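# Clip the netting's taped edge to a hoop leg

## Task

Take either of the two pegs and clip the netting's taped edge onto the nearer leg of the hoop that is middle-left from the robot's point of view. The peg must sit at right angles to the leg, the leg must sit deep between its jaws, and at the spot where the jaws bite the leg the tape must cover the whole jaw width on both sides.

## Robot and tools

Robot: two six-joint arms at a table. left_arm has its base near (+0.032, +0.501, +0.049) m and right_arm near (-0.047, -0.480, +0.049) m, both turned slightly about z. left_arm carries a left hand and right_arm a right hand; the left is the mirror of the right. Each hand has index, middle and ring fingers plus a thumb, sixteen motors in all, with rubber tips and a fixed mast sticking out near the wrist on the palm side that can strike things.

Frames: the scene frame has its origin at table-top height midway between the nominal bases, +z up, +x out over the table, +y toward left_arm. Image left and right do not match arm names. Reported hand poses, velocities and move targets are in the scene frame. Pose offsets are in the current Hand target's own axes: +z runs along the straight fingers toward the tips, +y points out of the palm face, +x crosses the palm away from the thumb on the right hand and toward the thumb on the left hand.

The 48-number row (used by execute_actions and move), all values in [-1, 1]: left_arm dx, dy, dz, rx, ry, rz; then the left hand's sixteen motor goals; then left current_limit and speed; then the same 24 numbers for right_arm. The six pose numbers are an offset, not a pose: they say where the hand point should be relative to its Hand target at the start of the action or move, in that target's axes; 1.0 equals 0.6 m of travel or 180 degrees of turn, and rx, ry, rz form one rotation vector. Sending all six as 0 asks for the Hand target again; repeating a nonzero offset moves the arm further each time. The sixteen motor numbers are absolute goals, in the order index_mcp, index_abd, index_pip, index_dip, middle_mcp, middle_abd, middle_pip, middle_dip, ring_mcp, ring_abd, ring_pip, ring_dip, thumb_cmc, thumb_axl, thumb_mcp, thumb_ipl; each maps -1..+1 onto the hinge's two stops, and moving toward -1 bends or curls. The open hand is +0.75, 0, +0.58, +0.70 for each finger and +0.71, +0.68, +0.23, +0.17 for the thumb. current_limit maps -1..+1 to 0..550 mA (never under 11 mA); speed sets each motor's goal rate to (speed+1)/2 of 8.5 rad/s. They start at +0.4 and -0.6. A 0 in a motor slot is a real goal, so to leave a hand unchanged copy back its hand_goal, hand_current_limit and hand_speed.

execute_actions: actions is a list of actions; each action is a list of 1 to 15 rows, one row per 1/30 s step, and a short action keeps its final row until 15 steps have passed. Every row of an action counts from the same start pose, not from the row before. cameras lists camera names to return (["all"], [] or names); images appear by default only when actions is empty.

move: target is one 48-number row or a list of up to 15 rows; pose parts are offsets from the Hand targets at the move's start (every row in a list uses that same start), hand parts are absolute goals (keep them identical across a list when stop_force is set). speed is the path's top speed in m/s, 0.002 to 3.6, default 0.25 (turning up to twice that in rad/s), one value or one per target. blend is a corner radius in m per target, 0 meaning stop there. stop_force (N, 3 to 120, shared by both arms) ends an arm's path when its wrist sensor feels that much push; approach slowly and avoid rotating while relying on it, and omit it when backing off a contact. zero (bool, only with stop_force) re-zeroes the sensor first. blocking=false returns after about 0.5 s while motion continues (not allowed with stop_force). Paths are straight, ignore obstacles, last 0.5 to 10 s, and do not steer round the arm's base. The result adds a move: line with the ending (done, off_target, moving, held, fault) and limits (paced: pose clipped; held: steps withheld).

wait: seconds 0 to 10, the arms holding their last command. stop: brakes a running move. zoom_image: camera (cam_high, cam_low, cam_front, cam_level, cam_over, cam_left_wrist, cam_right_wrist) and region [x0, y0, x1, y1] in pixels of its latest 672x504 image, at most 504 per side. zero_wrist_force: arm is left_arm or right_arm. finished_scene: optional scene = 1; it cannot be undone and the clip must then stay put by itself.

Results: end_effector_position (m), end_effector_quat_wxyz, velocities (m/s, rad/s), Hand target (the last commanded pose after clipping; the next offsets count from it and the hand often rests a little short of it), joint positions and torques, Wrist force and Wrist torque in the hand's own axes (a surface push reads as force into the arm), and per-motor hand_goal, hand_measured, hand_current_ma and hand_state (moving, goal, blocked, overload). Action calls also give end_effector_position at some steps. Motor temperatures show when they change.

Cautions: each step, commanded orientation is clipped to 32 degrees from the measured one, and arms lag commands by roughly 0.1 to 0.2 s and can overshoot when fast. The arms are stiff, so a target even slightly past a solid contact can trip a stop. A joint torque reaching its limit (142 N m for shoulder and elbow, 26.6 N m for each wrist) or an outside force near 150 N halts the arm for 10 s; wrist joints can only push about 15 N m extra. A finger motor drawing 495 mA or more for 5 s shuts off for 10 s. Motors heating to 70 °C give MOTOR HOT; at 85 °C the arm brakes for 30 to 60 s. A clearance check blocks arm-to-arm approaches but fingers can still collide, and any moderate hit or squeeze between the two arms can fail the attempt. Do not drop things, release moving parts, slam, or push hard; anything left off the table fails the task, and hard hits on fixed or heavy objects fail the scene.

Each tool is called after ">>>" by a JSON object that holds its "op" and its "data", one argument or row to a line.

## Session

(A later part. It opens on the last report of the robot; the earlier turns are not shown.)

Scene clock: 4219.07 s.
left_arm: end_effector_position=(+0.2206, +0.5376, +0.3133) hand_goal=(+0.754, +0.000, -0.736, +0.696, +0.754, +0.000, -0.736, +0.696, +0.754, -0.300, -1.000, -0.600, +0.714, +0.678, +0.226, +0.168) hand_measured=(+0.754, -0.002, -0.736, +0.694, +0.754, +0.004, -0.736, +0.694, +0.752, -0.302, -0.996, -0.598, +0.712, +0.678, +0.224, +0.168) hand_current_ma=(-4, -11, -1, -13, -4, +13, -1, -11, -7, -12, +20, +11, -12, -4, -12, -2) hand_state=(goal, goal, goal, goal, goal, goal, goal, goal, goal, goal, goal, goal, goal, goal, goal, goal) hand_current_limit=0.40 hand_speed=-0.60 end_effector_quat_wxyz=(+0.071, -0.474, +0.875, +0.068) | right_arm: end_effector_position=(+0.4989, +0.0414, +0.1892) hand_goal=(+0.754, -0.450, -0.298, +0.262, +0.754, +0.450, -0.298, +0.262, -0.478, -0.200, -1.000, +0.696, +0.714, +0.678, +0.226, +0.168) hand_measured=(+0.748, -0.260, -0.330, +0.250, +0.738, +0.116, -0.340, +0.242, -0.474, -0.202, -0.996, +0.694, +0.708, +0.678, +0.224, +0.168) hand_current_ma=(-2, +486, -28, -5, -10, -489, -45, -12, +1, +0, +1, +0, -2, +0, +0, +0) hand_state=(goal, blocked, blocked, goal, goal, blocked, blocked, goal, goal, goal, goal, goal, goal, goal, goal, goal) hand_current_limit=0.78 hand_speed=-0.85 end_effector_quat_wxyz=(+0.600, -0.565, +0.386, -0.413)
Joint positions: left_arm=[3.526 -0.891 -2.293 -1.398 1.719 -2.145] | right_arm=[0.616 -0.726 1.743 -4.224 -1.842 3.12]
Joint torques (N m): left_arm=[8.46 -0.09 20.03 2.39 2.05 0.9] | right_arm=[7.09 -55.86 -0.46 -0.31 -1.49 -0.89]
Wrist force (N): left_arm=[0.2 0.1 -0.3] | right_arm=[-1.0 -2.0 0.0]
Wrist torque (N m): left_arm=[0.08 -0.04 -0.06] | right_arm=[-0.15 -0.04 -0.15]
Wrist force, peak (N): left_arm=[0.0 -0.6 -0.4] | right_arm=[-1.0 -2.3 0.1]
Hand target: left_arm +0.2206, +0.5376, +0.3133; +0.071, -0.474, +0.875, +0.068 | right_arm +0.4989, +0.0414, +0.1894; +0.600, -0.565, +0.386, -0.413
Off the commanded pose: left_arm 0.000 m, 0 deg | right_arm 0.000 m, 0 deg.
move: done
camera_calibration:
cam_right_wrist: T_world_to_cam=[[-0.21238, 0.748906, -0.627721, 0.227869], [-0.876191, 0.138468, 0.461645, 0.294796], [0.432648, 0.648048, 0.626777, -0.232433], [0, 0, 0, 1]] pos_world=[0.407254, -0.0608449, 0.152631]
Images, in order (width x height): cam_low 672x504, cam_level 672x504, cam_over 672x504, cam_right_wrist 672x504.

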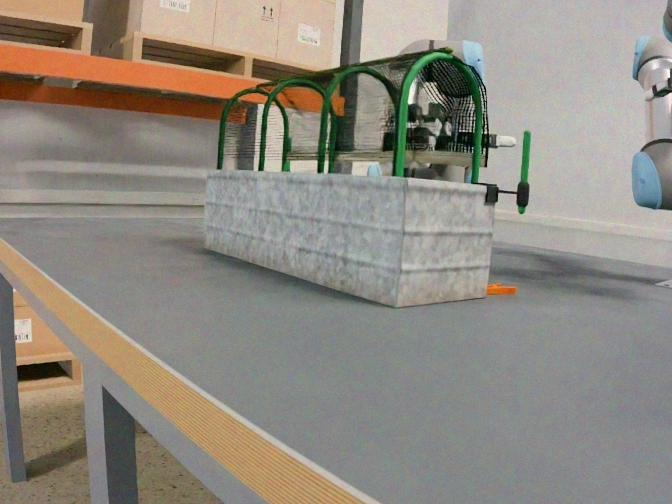

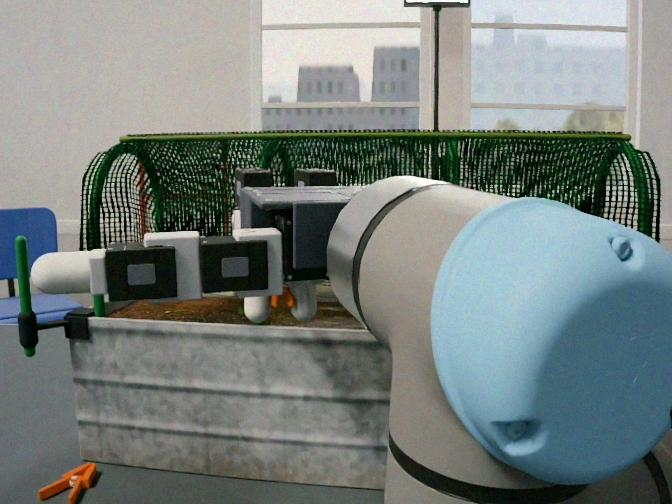

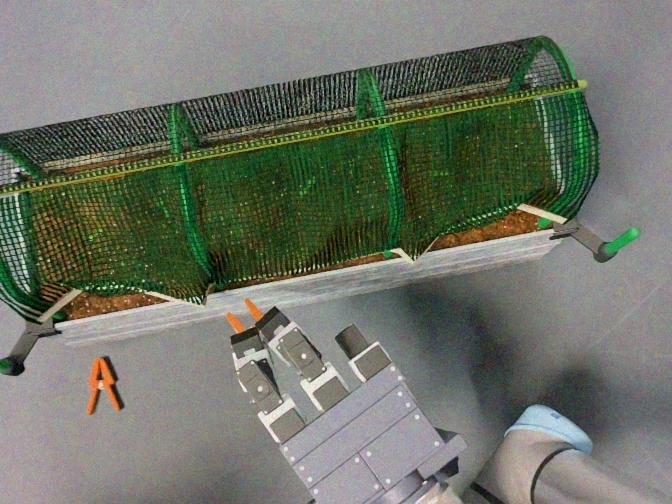

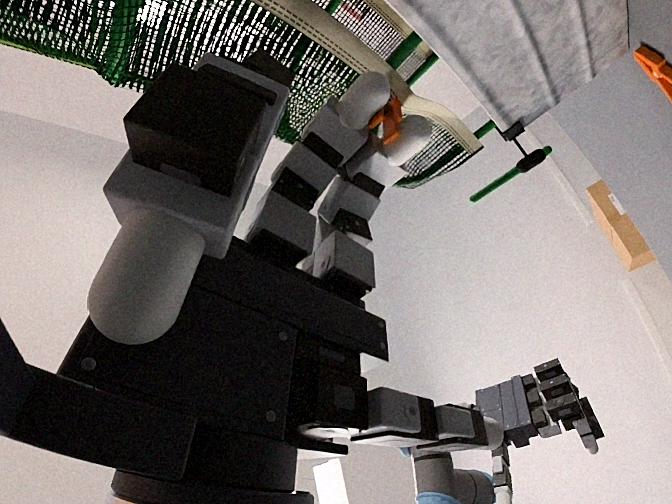

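>>> {"op": "move", "data": {
  "target": [0,0,0,0,0,0, 0.754,0,-0.737,0.696,0.754,0,-0.737,0.696,0.754,-0.3,-1,-0.6,0.714,0.678,0.226,0.168,0.4,-0.6, -0.0025,0.0037,0.0565,0,0,0, 0.754,-0.45,-0.299,0.261,0.754,0.45,-0.299,0.261,-0.479,-0.2,-1,0.696,0.714,0.678,0.226,0.168,0.78,-0.85],
  "speed": 0.025,
  "stop_force": 7,
  "cameras": ["cam_over","cam_right_wrist","cam_low","cam_high"]
}}

>>> {"op": "zoom_image", "data": {
  "camera": "cam_over",
  "region": [190, 250, 260, 320]
}}

>>> {"op": "zoom_image", "data": {
  "camera": "cam_right_wrist",
  "region": [340, 20, 460, 140]
}}

>>> {"op": "zoom_image", "data": {
  "camera": "cam_low",
  "region": [320, 130, 410, 180]
}}

>>> {"op": "zoom_image", "data": {
  "camera": "cam_high",
  "region": [340, 250, 400, 310]
}}

Scene clock: 4239.37 s.
left_arm: end_effector_position=(+0.2206, +0.5376, +0.3133) hand_goal=(+0.754, +0.000, -0.736, +0.696, +0.754, +0.000, -0.736, +0.696, +0.754, -0.300, -1.000, -0.600, +0.714, +0.678, +0.226, +0.168) hand_measured=(+0.754, -0.002, -0.736, +0.694, +0.754, +0.004, -0.736, +0.694, +0.752, -0.302, -0.996, -0.598, +0.712, +0.678, +0.224, +0.168) hand_current_ma=(-4, -11, -1, -13, -4, +13, -1, -11, -7, -12, +20, +11, -12, -4, -12, -2) hand_state=(goal, goal, goal, goal, goal, goal, goal, goal, goal, goal, goal, goal, goal, goal, goal, goal) hand_current_limit=0.40 hand_speed=-0.60 end_effector_quat_wxyz=(+0.071, -0.474, +0.875, +0.068) | right_arm: end_effector_position=(+0.5301, +0.0551, +0.1893) hand_goal=(+0.754, -0.450, -0.298, +0.262, +0.754, +0.450, -0.298, +0.262, -0.478, -0.200, -1.000, +0.696, +0.714, +0.678, +0.226, +0.168) hand_measured=(+0.748, -0.260, -0.330, +0.250, +0.738, +0.116, -0.340, +0.242, -0.474, -0.202, -0.996, +0.694, +0.708, +0.678, +0.224, +0.168) hand_current_ma=(-2, +486, -28, -5, -10, -489, -45, -12, +1, +0, +1, +0, -2, +0, +0, +0) hand_state=(goal, blocked, blocked, goal, goal, blocked, blocked, goal, goal, goal, goal, goal, goal, goal, goal, goal) hand_current_limit=0.78 hand_speed=-0.85 end_effector_quat_wxyz=(+0.600, -0.565, +0.386, -0.413)
Joint positions: left_arm=[3.526 -0.891 -2.293 -1.398 1.719 -2.145] | right_arm=[0.602 -0.685 1.641 -4.162 -1.828 3.121]
Joint torques (N m): left_arm=[8.75 -0.27 19.2 2.43 2.03 0.91] | right_arm=[-7.55 -38.55 -25.77 -0.24 1.82 1.56]
Wrist force (N): left_arm=[-0.2 -0.2 -0.2] | right_arm=[-0.9 -1.7 0.0]
Wrist torque (N m): left_arm=[0.05 0.01 -0.08] | right_arm=[-0.13 -0.04 -0.33]
Wrist force, peak (N): left_arm=[0.1 -0.1 -0.7] | right_arm=[-0.9 -2.3 -0.1]
Hand target: left_arm +0.2206, +0.5376, +0.3133; +0.071, -0.474, +0.875, +0.068 | right_arm +0.5301, +0.0551, +0.1893; +0.600, -0.565, +0.386, -0.413
Off the commanded pose: left_arm 0.000 m, 0 deg | right_arm 0.000 m, 0 deg.
move: done
camera_calibration:
cam_right_wrist: T_world_to_cam=[[-0.21238, 0.748906, -0.627721, 0.224352], [-0.876191, 0.138468, 0.461645, 0.320116], [0.432648, 0.648048, 0.626777, -0.254764], [0, 0, 0, 1]] pos_world=[0.438354, -0.0472449, 0.152731]
Images, in order (width x height): cam_high 672x504, cam_low 672x504, cam_over 672x504, cam_right_wrist 672x504.

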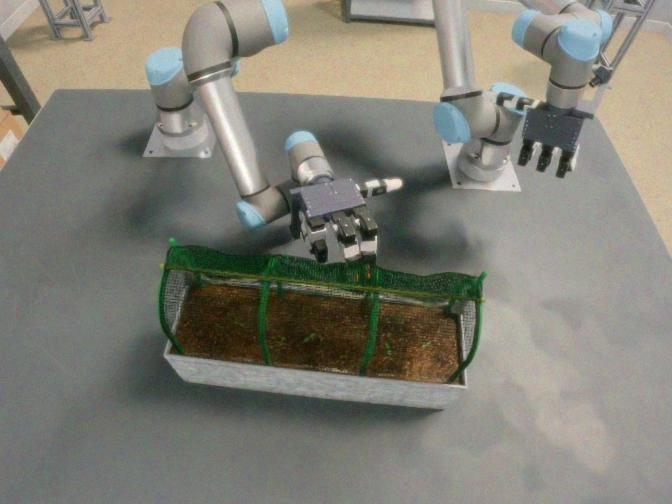

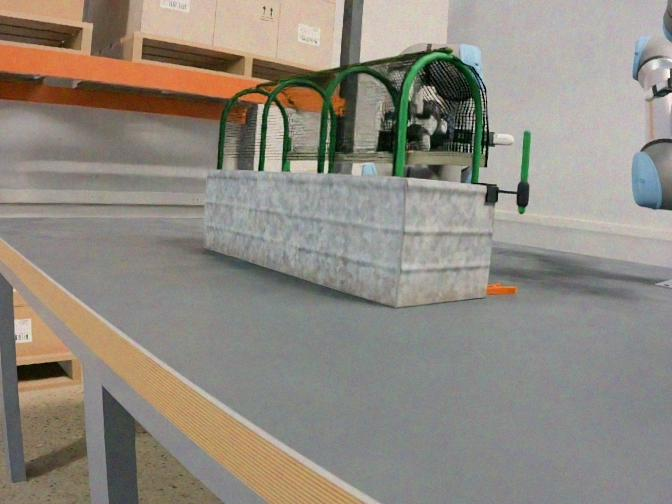

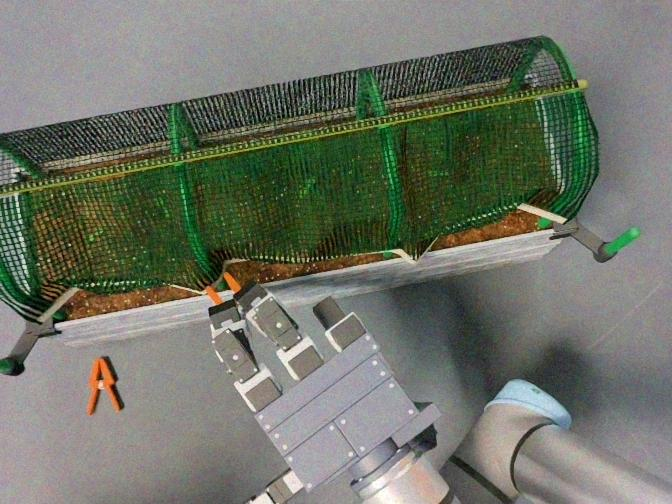

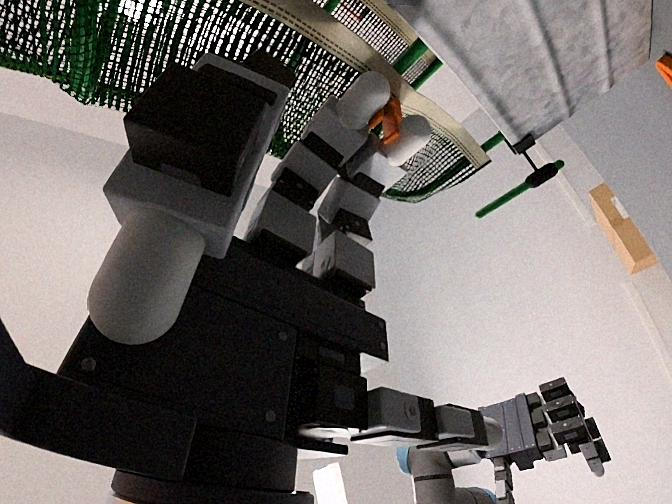

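Scaled by 7.200 from the camera's 672x504 image, which has a finer 960x720 frame.

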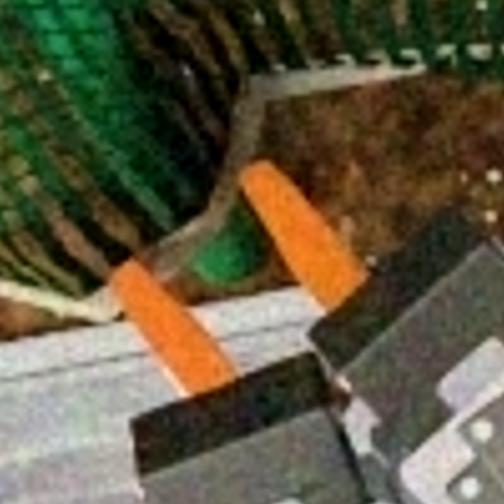

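Scaled by 4.200 from the camera's 672x504 image, which has a finer 960x720 frame.

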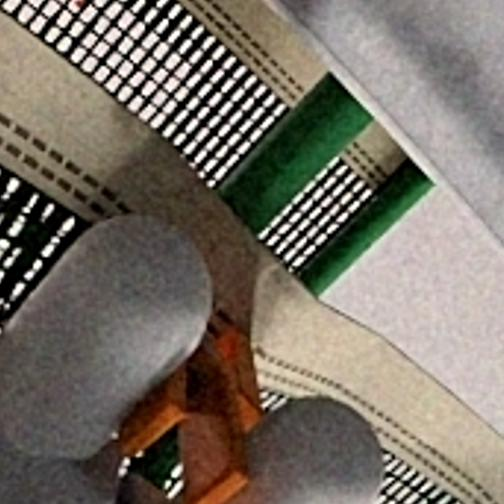

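Scaled by 5.600 from the camera's 672x504 image, which has a finer 960x720 frame.

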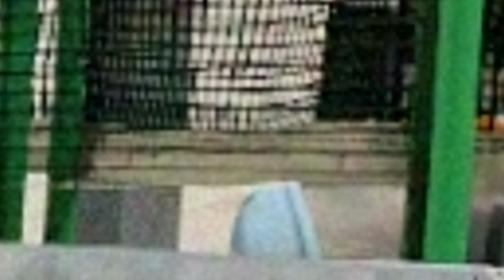

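Scaled by 8.400 from the camera's 672x504 image, which has a finer 960x720 frame.

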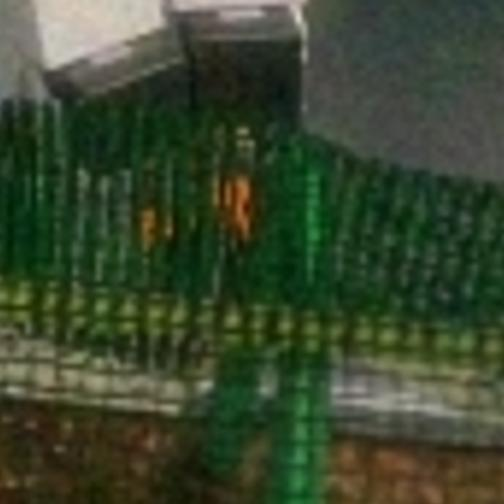

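>>> {"op": "move", "data": {
  "target": [
    [0,0,0,0,0,0, 0.754,0,-0.737,0.696,0.754,0,-0.737,0.696,0.754,-0.3,-1,-0.6,0.714,0.678,0.226,0.168,0.4,-0.6, 0.001,-0.0013,-0.02,0,0,0, 0.754,-0.45,-0.299,0.261,0.754,0.45,-0.299,0.261,-0.479,-0.2,-1,0.696,0.714,0.678,0.226,0.168,0.78,-0.85],
    [0,0,0,0,0,0, 0.754,0,-0.737,0.696,0.754,0,-0.737,0.696,0.754,-0.3,-1,-0.6,0.714,0.678,0.226,0.168,0.4,-0.6, 0.0075,-0.0013,-0.0197,0,0,0, 0.754,-0.45,-0.299,0.261,0.754,0.45,-0.299,0.261,-0.479,-0.2,-1,0.696,0.714,0.678,0.226,0.168,0.78,-0.85],
    [0,0,0,0,0,0, 0.754,0,-0.737,0.696,0.754,0,-0.737,0.696,0.754,-0.3,-1,-0.6,0.714,0.678,0.226,0.168,0.4,-0.6, 0.0063,0.0005,0.007,0,0,0, 0.754,-0.45,-0.299,0.261,0.754,0.45,-0.299,0.261,-0.479,-0.2,-1,0.696,0.714,0.678,0.226,0.168,0.78,-0.85]
  ],
  "speed": 0.025,
  "stop_force": 7,
  "cameras": ["cam_over","cam_right_wrist","cam_low","cam_high"]
}}

>>> {"op": "zoom_image", "data": {
  "camera": "cam_over",
  "region": [190, 250, 260, 320]
}}

>>> {"op": "zoom_image", "data": {
  "camera": "cam_right_wrist",
  "region": [340, 20, 460, 140]
}}

>>> {"op": "zoom_image", "data": {
  "camera": "cam_low",
  "region": [320, 130, 410, 180]
}}

Scene clock: 4297.80 s.
left_arm: end_effector_position=(+0.2206, +0.5376, +0.3133) hand_goal=(+0.754, +0.000, -0.736, +0.696, +0.754, +0.000, -0.736, +0.696, +0.754, -0.300, -1.000, -0.600, +0.714, +0.678, +0.226, +0.168) hand_measured=(+0.754, -0.002, -0.736, +0.694, +0.754, +0.004, -0.736, +0.694, +0.752, -0.302, -0.996, -0.598, +0.712, +0.678, +0.224, +0.168) hand_current_ma=(-4, -11, -1, -13, -4, +13, -1, -11, -7, -12, +20, +11, -12, -4, -12, -2) hand_state=(goal, goal, goal, goal, goal, goal, goal, goal, goal, goal, goal, goal, goal, goal, goal, goal) hand_current_limit=0.40 hand_speed=-0.60 end_effector_quat_wxyz=(+0.071, -0.474, +0.875, +0.068) | right_arm: end_effector_position=(+0.5354, +0.0530, +0.1893) hand_goal=(+0.754, -0.450, -0.298, +0.262, +0.754, +0.450, -0.298, +0.262, -0.478, -0.200, -1.000, +0.696, +0.714, +0.678, +0.226, +0.168) hand_measured=(+0.748, -0.260, -0.330, +0.250, +0.738, +0.116, -0.340, +0.242, -0.474, -0.202, -0.996, +0.694, +0.708, +0.678, +0.224, +0.168) hand_current_ma=(-2, +486, -28, -5, -10, -489, -45, -12, +1, +0, +1, +0, -2, +0, +0, +0) hand_state=(goal, blocked, blocked, goal, goal, blocked, blocked, goal, goal, goal, goal, goal, goal, goal, goal, goal) hand_current_limit=0.78 hand_speed=-0.85 end_effector_quat_wxyz=(+0.600, -0.565, +0.386, -0.413)
Joint positions: left_arm=[3.526 -0.891 -2.293 -1.398 1.719 -2.145] | right_arm=[0.593 -0.683 1.634 -4.158 -1.819 3.122]
Joint torques (N m): left_arm=[9.19 0.05 19.34 2.53 1.98 0.96] | right_arm=[-7.3 -38.23 -26.02 -0.31 1.96 1.33]
Wrist force (N): left_arm=[-0.1 0.1 -0.2] | right_arm=[-1.1 -1.7 -0.1]
Wrist torque (N m): left_arm=[0.09 0.00 -0.08] | right_arm=[-0.11 -0.03 -0.35]
Wrist force, peak (N): left_arm=[0.2 -0.5 -0.6] | right_arm=[-0.7 -2.0 -0.1]
Hand target: left_arm +0.2206, +0.5376, +0.3133; +0.071, -0.474, +0.875, +0.068 | right_arm +0.5354, +0.0530, +0.1893; +0.600, -0.565, +0.386, -0.413
Off the commanded pose: left_arm 0.000 m, 0 deg | right_arm 0.000 m, 0 deg.
move: done
camera_calibration:
cam_right_wrist: T_world_to_cam=[[-0.21238, 0.748906, -0.627721, 0.226975], [-0.876191, 0.138468, 0.461645, 0.325037], [0.432648, 0.648048, 0.626777, -0.255761], [0, 0, 0, 1]] pos_world=[0.443654, -0.0492449, 0.152731]
Images, in order (width x height): cam_high 672x504, cam_low 672x504, cam_over 672x504, cam_right_wrist 672x504.

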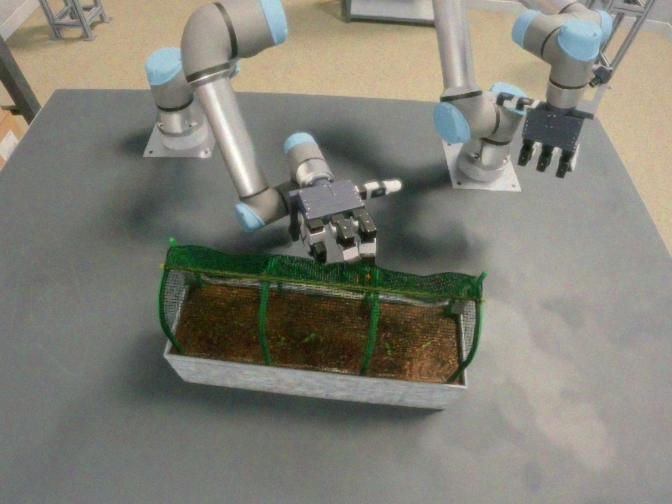

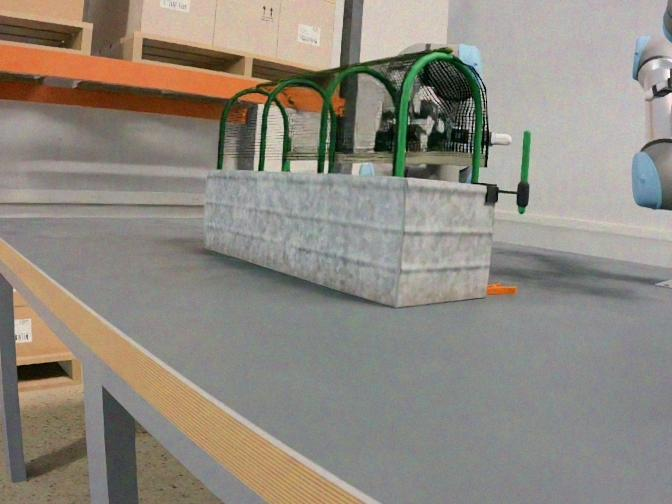

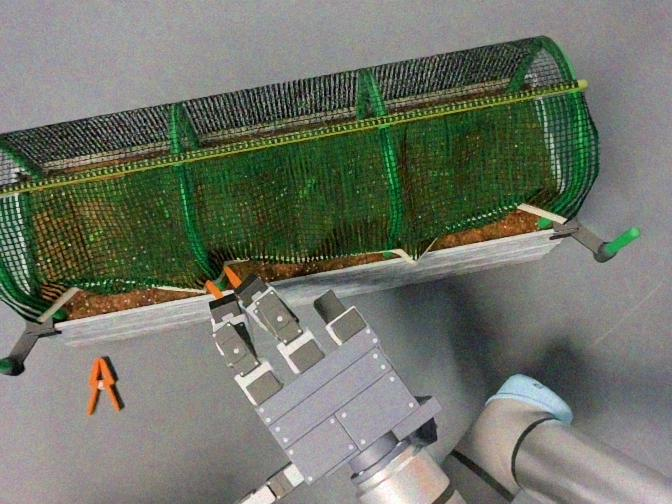

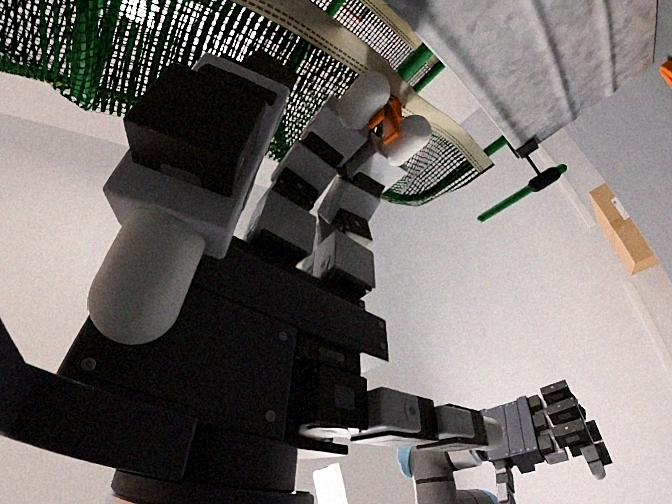

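Scaled by 7.200 from the camera's 672x504 image, which has a finer 960x720 frame.

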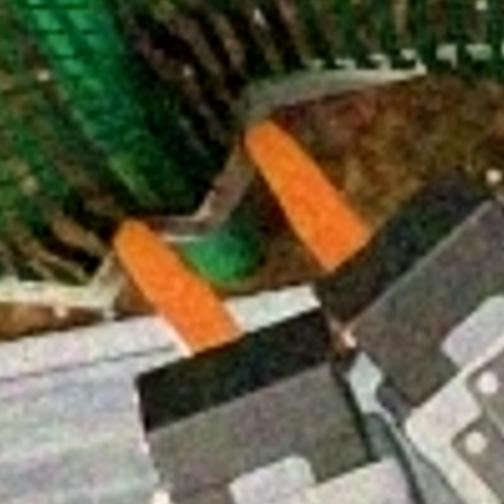

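Scaled by 4.200 from the camera's 672x504 image, which has a finer 960x720 frame.

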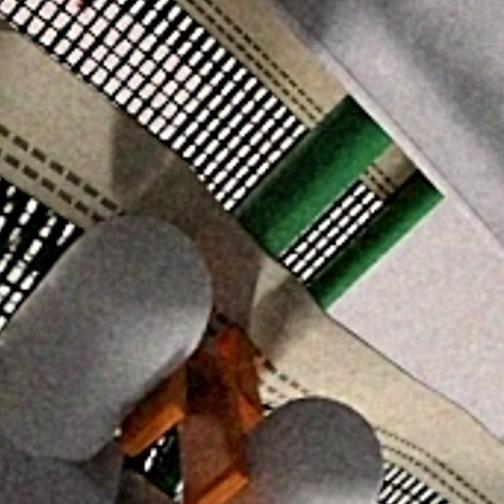

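Scaled by 5.600 from the camera's 672x504 image, which has a finer 960x720 frame.

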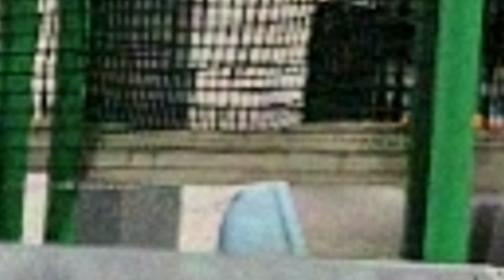

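>>> {"op": "move", "data": {
  "target": [0,0,0,0,0,0, 0.754,0,-0.737,0.696,0.754,0,-0.737,0.696,0.754,-0.3,-1,-0.6,0.714,0.678,0.226,0.168,0.4,-0.6, -0.0009,0.0013,0.0192,0,0,0, 0.754,-0.45,-0.299,0.261,0.754,0.45,-0.299,0.261,-0.479,-0.2,-1,0.696,0.714,0.678,0.226,0.168,0.78,-0.85],
  "speed": 0.015,
  "stop_force": 6,
  "cameras": ["cam_over","cam_right_wrist","cam_low","cam_high","cam_level"]
}}

>>> {"op": "zoom_image", "data": {
  "camera": "cam_over",
  "region": [190, 240, 260, 310]
}}

>>> {"op": "zoom_image", "data": {
  "camera": "cam_right_wrist",
  "region": [340, 20, 460, 140]
}}

>>> {"op": "zoom_image", "data": {
  "camera": "cam_low",
  "region": [320, 130, 410, 180]
}}

>>> {"op": "zoom_image", "data": {
  "camera": "cam_level",
  "region": [210, 250, 310, 330]
}}

Scene clock: 4317.97 s.
left_arm: end_effector_position=(+0.2206, +0.5376, +0.3133) hand_goal=(+0.754, +0.000, -0.736, +0.696, +0.754, +0.000, -0.736, +0.696, +0.754, -0.300, -1.000, -0.600, +0.714, +0.678, +0.226, +0.168) hand_measured=(+0.754, -0.002, -0.736, +0.694, +0.754, +0.004, -0.736, +0.694, +0.752, -0.302, -0.996, -0.598, +0.712, +0.678, +0.224, +0.168) hand_current_ma=(-4, -11, -1, -13, -4, +13, -1, -11, -7, -12, +20, +11, -12, -4, -12, -2) hand_state=(goal, goal, goal, goal, goal, goal, goal, goal, goal, goal, goal, goal, goal, goal, goal, goal) hand_current_limit=0.40 hand_speed=-0.60 end_effector_quat_wxyz=(+0.071, -0.474, +0.875, +0.068) | right_arm: end_effector_position=(+0.5459, +0.0577, +0.1893) hand_goal=(+0.754, -0.450, -0.298, +0.262, +0.754, +0.450, -0.298, +0.262, -0.478, -0.200, -1.000, +0.696, +0.714, +0.678, +0.226, +0.168) hand_measured=(+0.746, -0.260, -0.334, +0.248, +0.736, +0.120, -0.344, +0.242, -0.474, -0.202, -0.996, +0.694, +0.708, +0.678, +0.224, +0.168) hand_current_ma=(-3, +484, -36, -7, -12, -489, -52, -13, +1, +0, +1, +0, -2, +0, +0, +0) hand_state=(goal, blocked, blocked, goal, goal, blocked, blocked, blocked, goal, goal, goal, goal, goal, goal, goal, goal) hand_current_limit=0.78 hand_speed=-0.85 end_effector_quat_wxyz=(+0.600, -0.565, +0.386, -0.413)
Joint positions: left_arm=[3.526 -0.891 -2.293 -1.398 1.719 -2.145] | right_arm=[0.589 -0.667 1.598 -4.137 -1.815 3.122]
Joint torques (N m): left_arm=[8.25 -0.27 19.41 2.58 2.02 0.82] | right_arm=[-8.14 -39.25 -27.28 -0.4 1.89 1.45]
Wrist force (N): left_arm=[0.4 0.0 -0.3] | right_arm=[-1.0 -1.9 -0.8]
Wrist torque (N m): left_arm=[0.09 -0.07 -0.04] | right_arm=[-0.10 -0.03 -0.36]
Wrist force, peak (N): left_arm=[0.4 -0.3 -0.6] | right_arm=[-0.8 -2.0 -1.8]
Hand target: left_arm +0.2206, +0.5376, +0.3133; +0.071, -0.474, +0.875, +0.068 | right_arm +0.5459, +0.0577, +0.1893; +0.600, -0.565, +0.386, -0.413
Off the commanded pose: left_arm 0.000 m, 0 deg | right_arm 0.000 m, 0 deg.
move: done
camera_calibration:
cam_right_wrist: T_world_to_cam=[[-0.21238, 0.748906, -0.627721, 0.225707], [-0.876191, 0.138468, 0.461645, 0.333674], [0.432648, 0.648048, 0.626777, -0.263393], [0, 0, 0, 1]] pos_world=[0.454254, -0.0445449, 0.152731]
Images, in order (width x height): cam_high 672x504, cam_low 672x504, cam_level 672x504, cam_over 672x504, cam_right_wrist 672x504.

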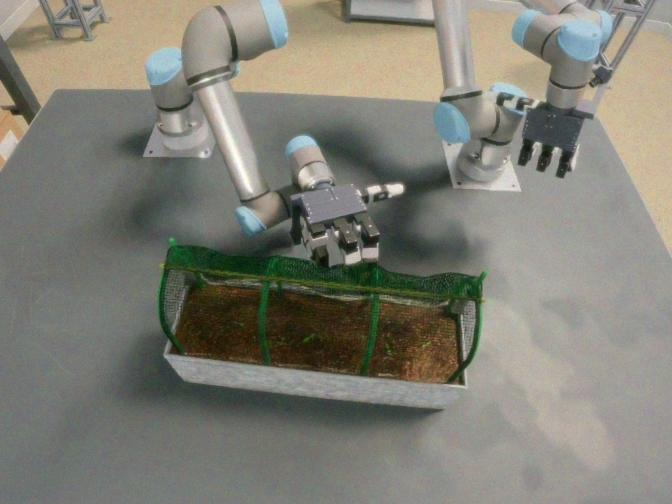

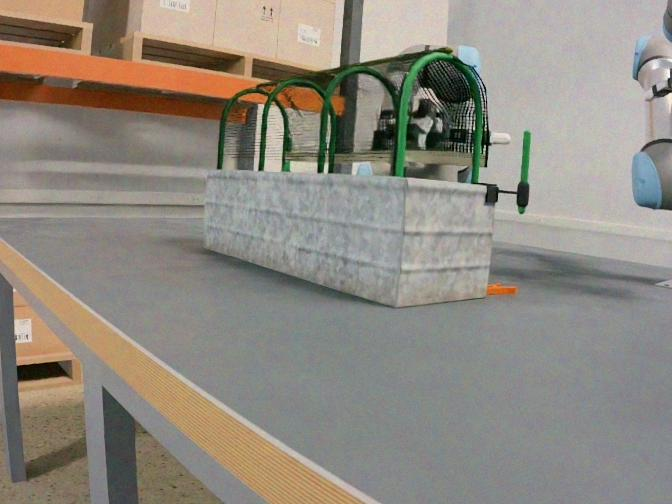

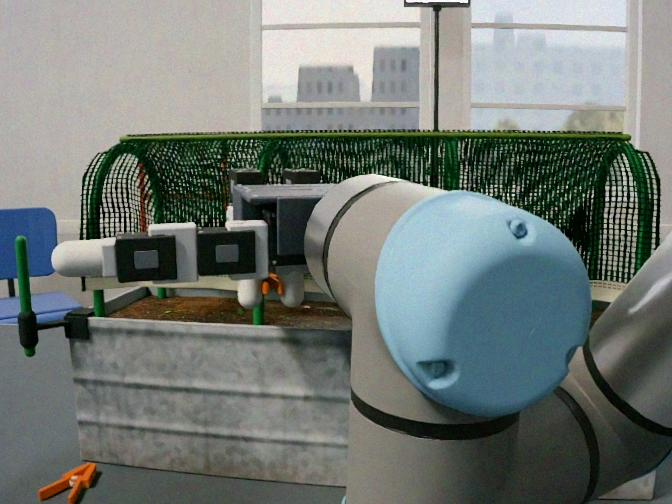

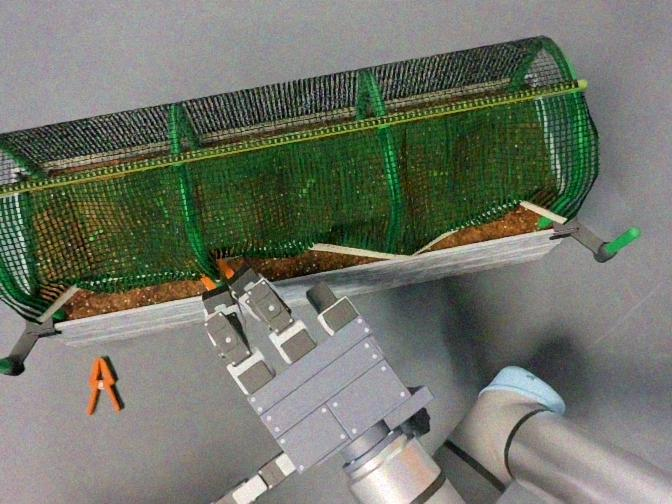

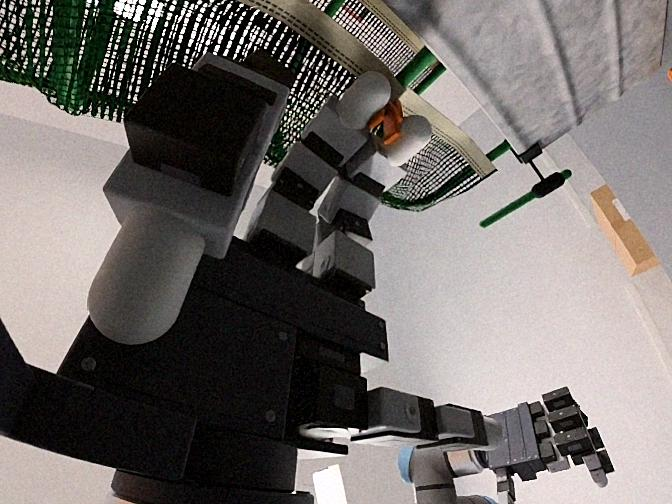

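Scaled by 7.200 from the camera's 672x504 image, which has a finer 960x720 frame.

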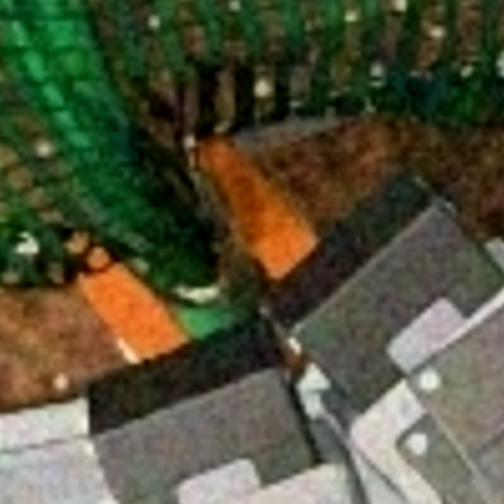

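Scaled by 4.200 from the camera's 672x504 image, which has a finer 960x720 frame.

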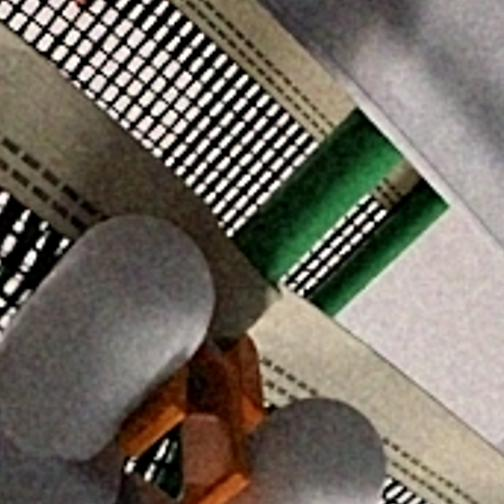

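Scaled by 5.600 from the camera's 672x504 image, which has a finer 960x720 frame.

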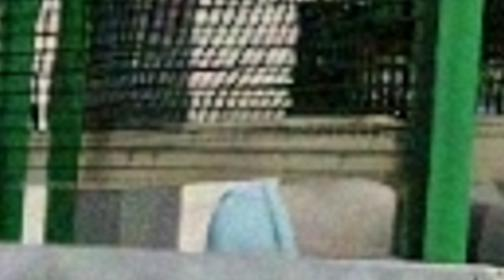

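Scaled by 5.040 from the camera's 672x504 image, which has a finer 960x720 frame.

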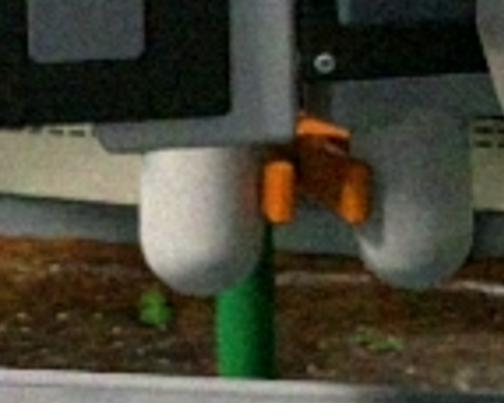

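>>> {"op": "move", "data": {
  "target": [
    [0,0,0,0,0,0, 0.754,0,-0.737,0.696,0.754,0,-0.737,0.696,0.754,-0.3,-1,-0.6,0.714,0.678,0.226,0.168,0.4,-0.6, 0,0,0,0,0,0, 0.754,-0.45,-0.299,0.261,0.754,0.31,-0.299,0.261,-0.479,-0.2,-1,0.696,0.714,0.678,0.226,0.168,0.78,-0.96],
    [0,0,0,0,0,0, 0.754,0,-0.737,0.696,0.754,0,-0.737,0.696,0.754,-0.3,-1,-0.6,0.714,0.678,0.226,0.168,0.4,-0.6, 0,0,0,0,0,0, 0.754,-0.36,-0.299,0.261,0.754,0.22,-0.299,0.261,-0.479,-0.2,-1,0.696,0.714,0.678,0.226,0.168,0.78,-0.96],
    [0,0,0,0,0,0, 0.754,0,-0.737,0.696,0.754,0,-0.737,0.696,0.754,-0.3,-1,-0.6,0.714,0.678,0.226,0.168,0.4,-0.6, 0,0,0,0,0,0, 0.754,-0.27,-0.299,0.261,0.754,0.13,-0.299,0.261,-0.479,-0.2,-1,0.696,0.714,0.678,0.226,0.168,0.78,-0.96],
    [0,0,0,0,0,0, 0.754,0,-0.737,0.696,0.754,0,-0.737,0.696,0.754,-0.3,-1,-0.6,0.714,0.678,0.226,0.168,0.4,-0.6, 0,0,0,0,0,0, 0.754,-0.18,-0.299,0.261,0.754,0.04,-0.299,0.261,-0.479,-0.2,-1,0.696,0.714,0.678,0.226,0.168,0.78,-0.96]
  ],
  "speed": 0.02,
  "cameras": ["cam_over","cam_right_wrist","cam_level"]
}}

>>> {"op": "zoom_image", "data": {
  "camera": "cam_over",
  "region": [190, 240, 260, 310]
}}

>>> {"op": "zoom_image", "data": {
  "camera": "cam_right_wrist",
  "region": [340, 20, 460, 140]
}}

Scene clock: 4351.67 s.
left_arm: end_effector_position=(+0.2206, +0.5376, +0.3133) hand_goal=(+0.754, +0.000, -0.736, +0.696, +0.754, +0.000, -0.736, +0.696, +0.754, -0.300, -1.000, -0.600, +0.714, +0.678, +0.226, +0.168) hand_measured=(+0.754, -0.002, -0.736, +0.694, +0.754, +0.004, -0.736, +0.694, +0.752, -0.302, -0.996, -0.598, +0.712, +0.678, +0.224, +0.168) hand_current_ma=(-4, -11, -1, -13, -4, +13, -1, -11, -7, -12, +20, +11, -12, -4, -12, -2) hand_state=(goal, goal, goal, goal, goal, goal, goal, goal, goal, goal, goal, goal, goal, goal, goal, goal) hand_current_limit=0.40 hand_speed=-0.60 end_effector_quat_wxyz=(+0.071, -0.474, +0.875, +0.068) | right_arm: end_effector_position=(+0.5459, +0.0577, +0.1893) hand_goal=(+0.754, -0.180, -0.298, +0.262, +0.754, +0.040, -0.298, +0.262, -0.478, -0.200, -1.000, +0.696, +0.714, +0.678, +0.226, +0.168) hand_measured=(+0.736, -0.134, -0.334, +0.248, +0.734, -0.008, -0.342, +0.242, -0.474, -0.202, -0.996, +0.694, +0.708, +0.678, +0.224, +0.168) hand_current_ma=(-11, +41, -36, -7, -13, -44, -48, -13, +1, +0, +1, +0, -2, +0, +0, +0) hand_state=(goal, blocked, blocked, goal, goal, blocked, blocked, blocked, goal, goal, goal, goal, goal, goal, goal, goal) hand_current_limit=0.78 hand_speed=-0.96 end_effector_quat_wxyz=(+0.600, -0.565, +0.386, -0.413)
Joint positions: left_arm=[3.526 -0.891 -2.293 -1.398 1.719 -2.145] | right_arm=[0.589 -0.667 1.598 -4.137 -1.815 3.122]
Joint torques (N m): left_arm=[8.66 -0.75 19.31 2.71 1.95 0.85] | right_arm=[-9.17 -38.87 -26.94 -0.4 1.61 1.36]
Wrist force (N): left_arm=[0.3 -0.1 -0.5] | right_arm=[-1.2 -2.5 -3.3]
Wrist torque (N m): left_arm=[0.09 -0.07 -0.05] | right_arm=[-0.04 -0.06 -0.37]
Wrist force, peak (N): left_arm=[0.3 -0.1 -0.7] | right_arm=[-1.4 -2.5 -3.4]
Hand target: left_arm +0.2206, +0.5376, +0.3133; +0.071, -0.474, +0.875, +0.068 | right_arm +0.5459, +0.0577, +0.1893; +0.600, -0.565, +0.386, -0.413
Off the commanded pose: left_arm 0.000 m, 0 deg | right_arm 0.000 m, 0 deg.
move: done
camera_calibration:
cam_right_wrist: T_world_to_cam=[[-0.21238, 0.748906, -0.627721, 0.225707], [-0.876191, 0.138468, 0.461645, 0.333674], [0.432648, 0.648048, 0.626777, -0.263393], [0, 0, 0, 1]] pos_world=[0.454254, -0.0445449, 0.152731]
Images, in order (width x height): cam_level 672x504, cam_over 672x504, cam_right_wrist 672x504.

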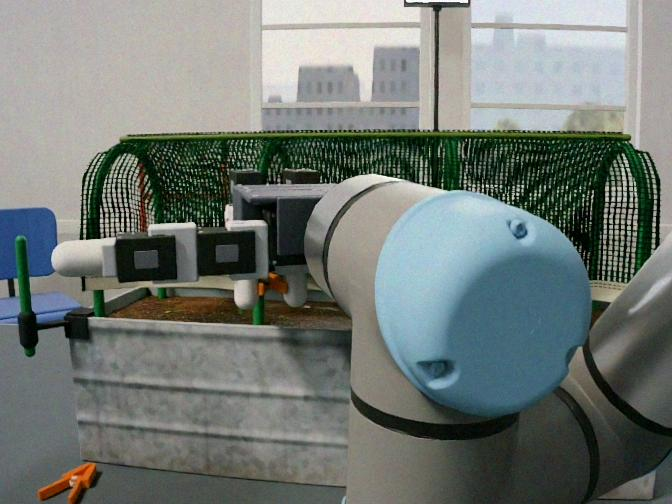

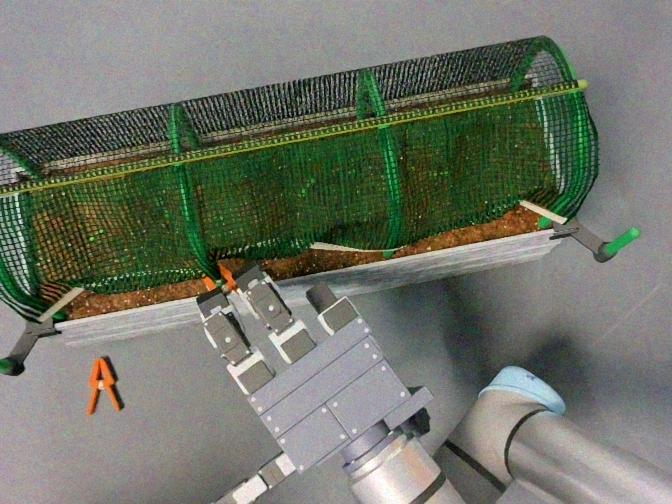

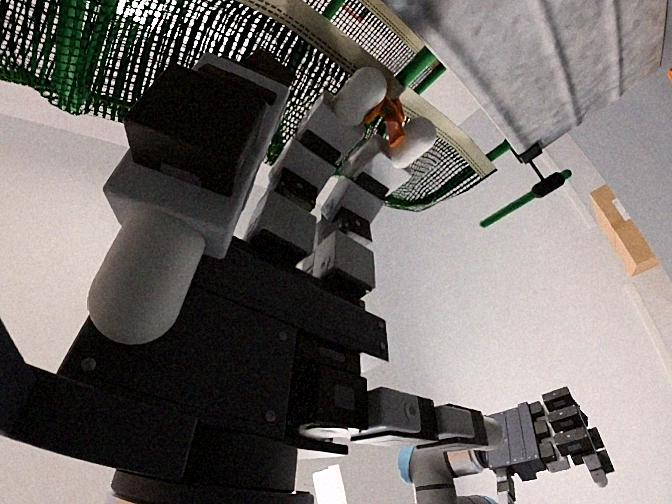

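Scaled by 7.200 from the camera's 672x504 image, which has a finer 960x720 frame.

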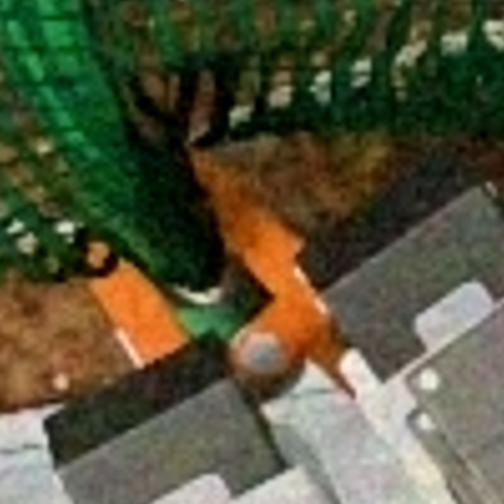

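Scaled by 4.200 from the camera's 672x504 image, which has a finer 960x720 frame.

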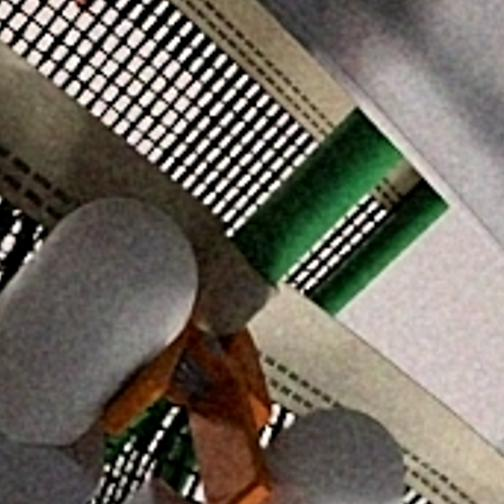

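>>> {"op": "move", "data": {
  "target": [
    [0,0,0,0,0,0, 0.754,0,-0.737,0.696,0.754,0,-0.737,0.696,0.754,-0.3,-1,-0.6,0.714,0.678,0.226,0.168,0.4,-0.6, 0,0,0,0,0,0, 0.754,-0.09,-0.299,0.261,0.754,-0.05,-0.299,0.261,-0.479,-0.2,-1,0.696,0.714,0.678,0.226,0.168,0.78,-0.96],
    [0,0,0,0,0,0, 0.754,0,-0.737,0.696,0.754,0,-0.737,0.696,0.754,-0.3,-1,-0.6,0.714,0.678,0.226,0.168,0.4,-0.6, 0,0,0,0,0,0, 0.754,0.0,-0.299,0.261,0.754,-0.14,-0.299,0.261,-0.479,-0.2,-1,0.696,0.714,0.678,0.226,0.168,0.78,-0.96]
  ],
  "speed": 0.02,
  "cameras": ["cam_over","cam_right_wrist","cam_level"]
}}

>>> {"op": "zoom_image", "data": {
  "camera": "cam_over",
  "region": [190, 240, 260, 310]
}}

>>> {"op": "zoom_image", "data": {
  "camera": "cam_right_wrist",
  "region": [340, 20, 460, 140]
}}

>>> {"op": "zoom_image", "data": {
  "camera": "cam_level",
  "region": [210, 250, 310, 330]
}}

Scene clock: 4365.90 s.
left_arm: end_effector_position=(+0.2206, +0.5376, +0.3133) hand_goal=(+0.754, +0.000, -0.736, +0.696, +0.754, +0.000, -0.736, +0.696, +0.754, -0.300, -1.000, -0.600, +0.714, +0.678, +0.226, +0.168) hand_measured=(+0.754, -0.002, -0.736, +0.694, +0.754, +0.004, -0.736, +0.694, +0.752, -0.302, -0.996, -0.598, +0.712, +0.678, +0.224, +0.168) hand_current_ma=(-4, -11, -1, -13, -4, +13, -1, -11, -7, -12, +20, +11, -12, -4, -12, -2) hand_state=(goal, goal, goal, goal, goal, goal, goal, goal, goal, goal, goal, goal, goal, goal, goal, goal) hand_current_limit=0.40 hand_speed=-0.60 end_effector_quat_wxyz=(+0.071, -0.474, +0.875, +0.068) | right_arm: end_effector_position=(+0.5459, +0.0577, +0.1893) hand_goal=(+0.754, +0.000, -0.298, +0.262, +0.754, -0.140, -0.298, +0.262, -0.478, -0.200, -1.000, +0.696, +0.714, +0.678, +0.226, +0.168) hand_measured=(+0.734, -0.002, -0.304, +0.260, +0.734, -0.136, -0.304, +0.260, -0.474, -0.202, -0.996, +0.694, +0.708, +0.678, +0.224, +0.168) hand_current_ma=(-13, +0, -1, +0, -13, +0, -1, +0, +1, +0, +1, +0, -2, +0, +0, +0) hand_state=(goal, goal, goal, goal, goal, goal, goal, goal, goal, goal, goal, goal, goal, goal, goal, goal) hand_current_limit=0.78 hand_speed=-0.96 end_effector_quat_wxyz=(+0.600, -0.565, +0.386, -0.413)
Joint positions: left_arm=[3.526 -0.891 -2.293 -1.398 1.719 -2.145] | right_arm=[0.589 -0.667 1.598 -4.137 -1.815 3.122]
Joint torques (N m): left_arm=[9.12 -0.57 19.33 2.57 1.97 0.83] | right_arm=[-8.37 -38.77 -26.44 -0.18 0.58 0.92]
Wrist force (N): left_arm=[0.1 0.0 -0.1] | right_arm=[-1.2 -1.9 -0.2]
Wrist torque (N m): left_arm=[0.07 -0.03 -0.07] | right_arm=[-0.10 -0.03 -0.37]
Wrist force, peak (N): left_arm=[0.2 -0.1 -0.7] | right_arm=[-1.2 -2.6 -4.0]
Hand target: left_arm +0.2206, +0.5376, +0.3133; +0.071, -0.474, +0.875, +0.068 | right_arm +0.5459, +0.0577, +0.1893; +0.600, -0.565, +0.386, -0.413
Off the commanded pose: left_arm 0.000 m, 0 deg | right_arm 0.000 m, 0 deg.
move: done
camera_calibration:
cam_right_wrist: T_world_to_cam=[[-0.21238, 0.748906, -0.627721, 0.225707], [-0.876191, 0.138468, 0.461645, 0.333674], [0.432648, 0.648048, 0.626777, -0.263393], [0, 0, 0, 1]] pos_world=[0.454254, -0.0445449, 0.152731]
Images, in order (width x height): cam_level 672x504, cam_over 672x504, cam_right_wrist 672x504.

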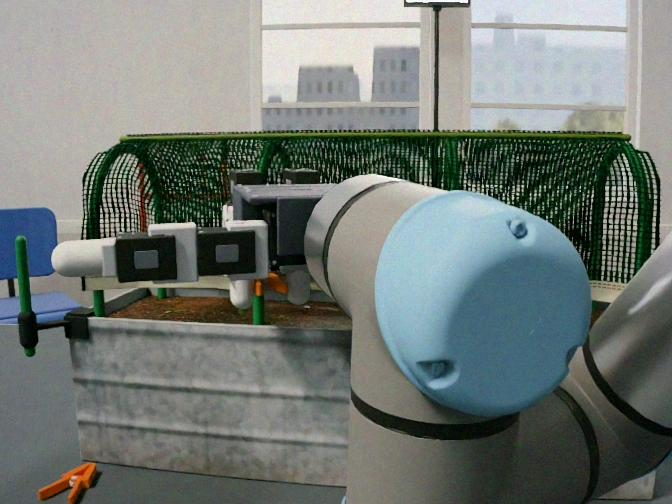

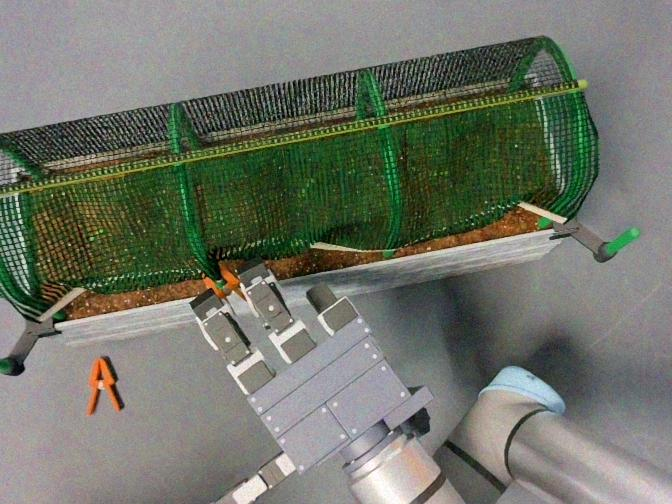

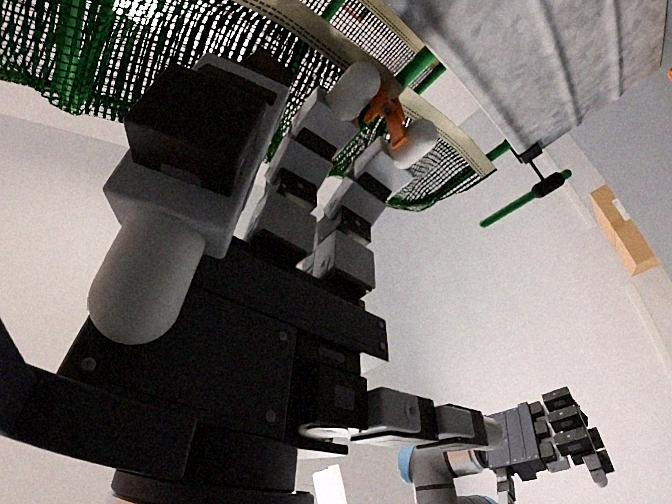

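Scaled by 7.200 from the camera's 672x504 image, which has a finer 960x720 frame.

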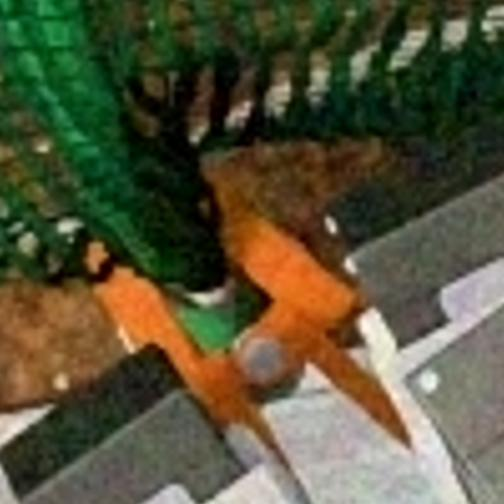

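Scaled by 4.200 from the camera's 672x504 image, which has a finer 960x720 frame.

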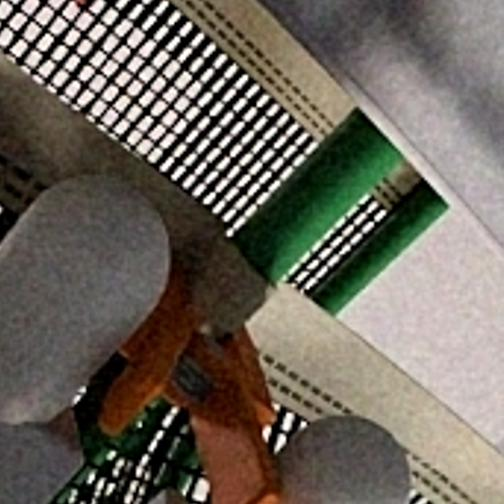

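Scaled by 5.040 from the camera's 672x504 image, which has a finer 960x720 frame.

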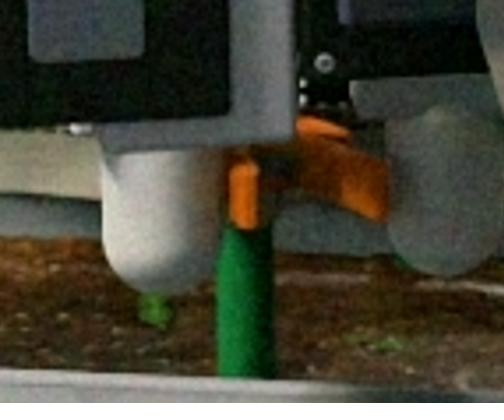

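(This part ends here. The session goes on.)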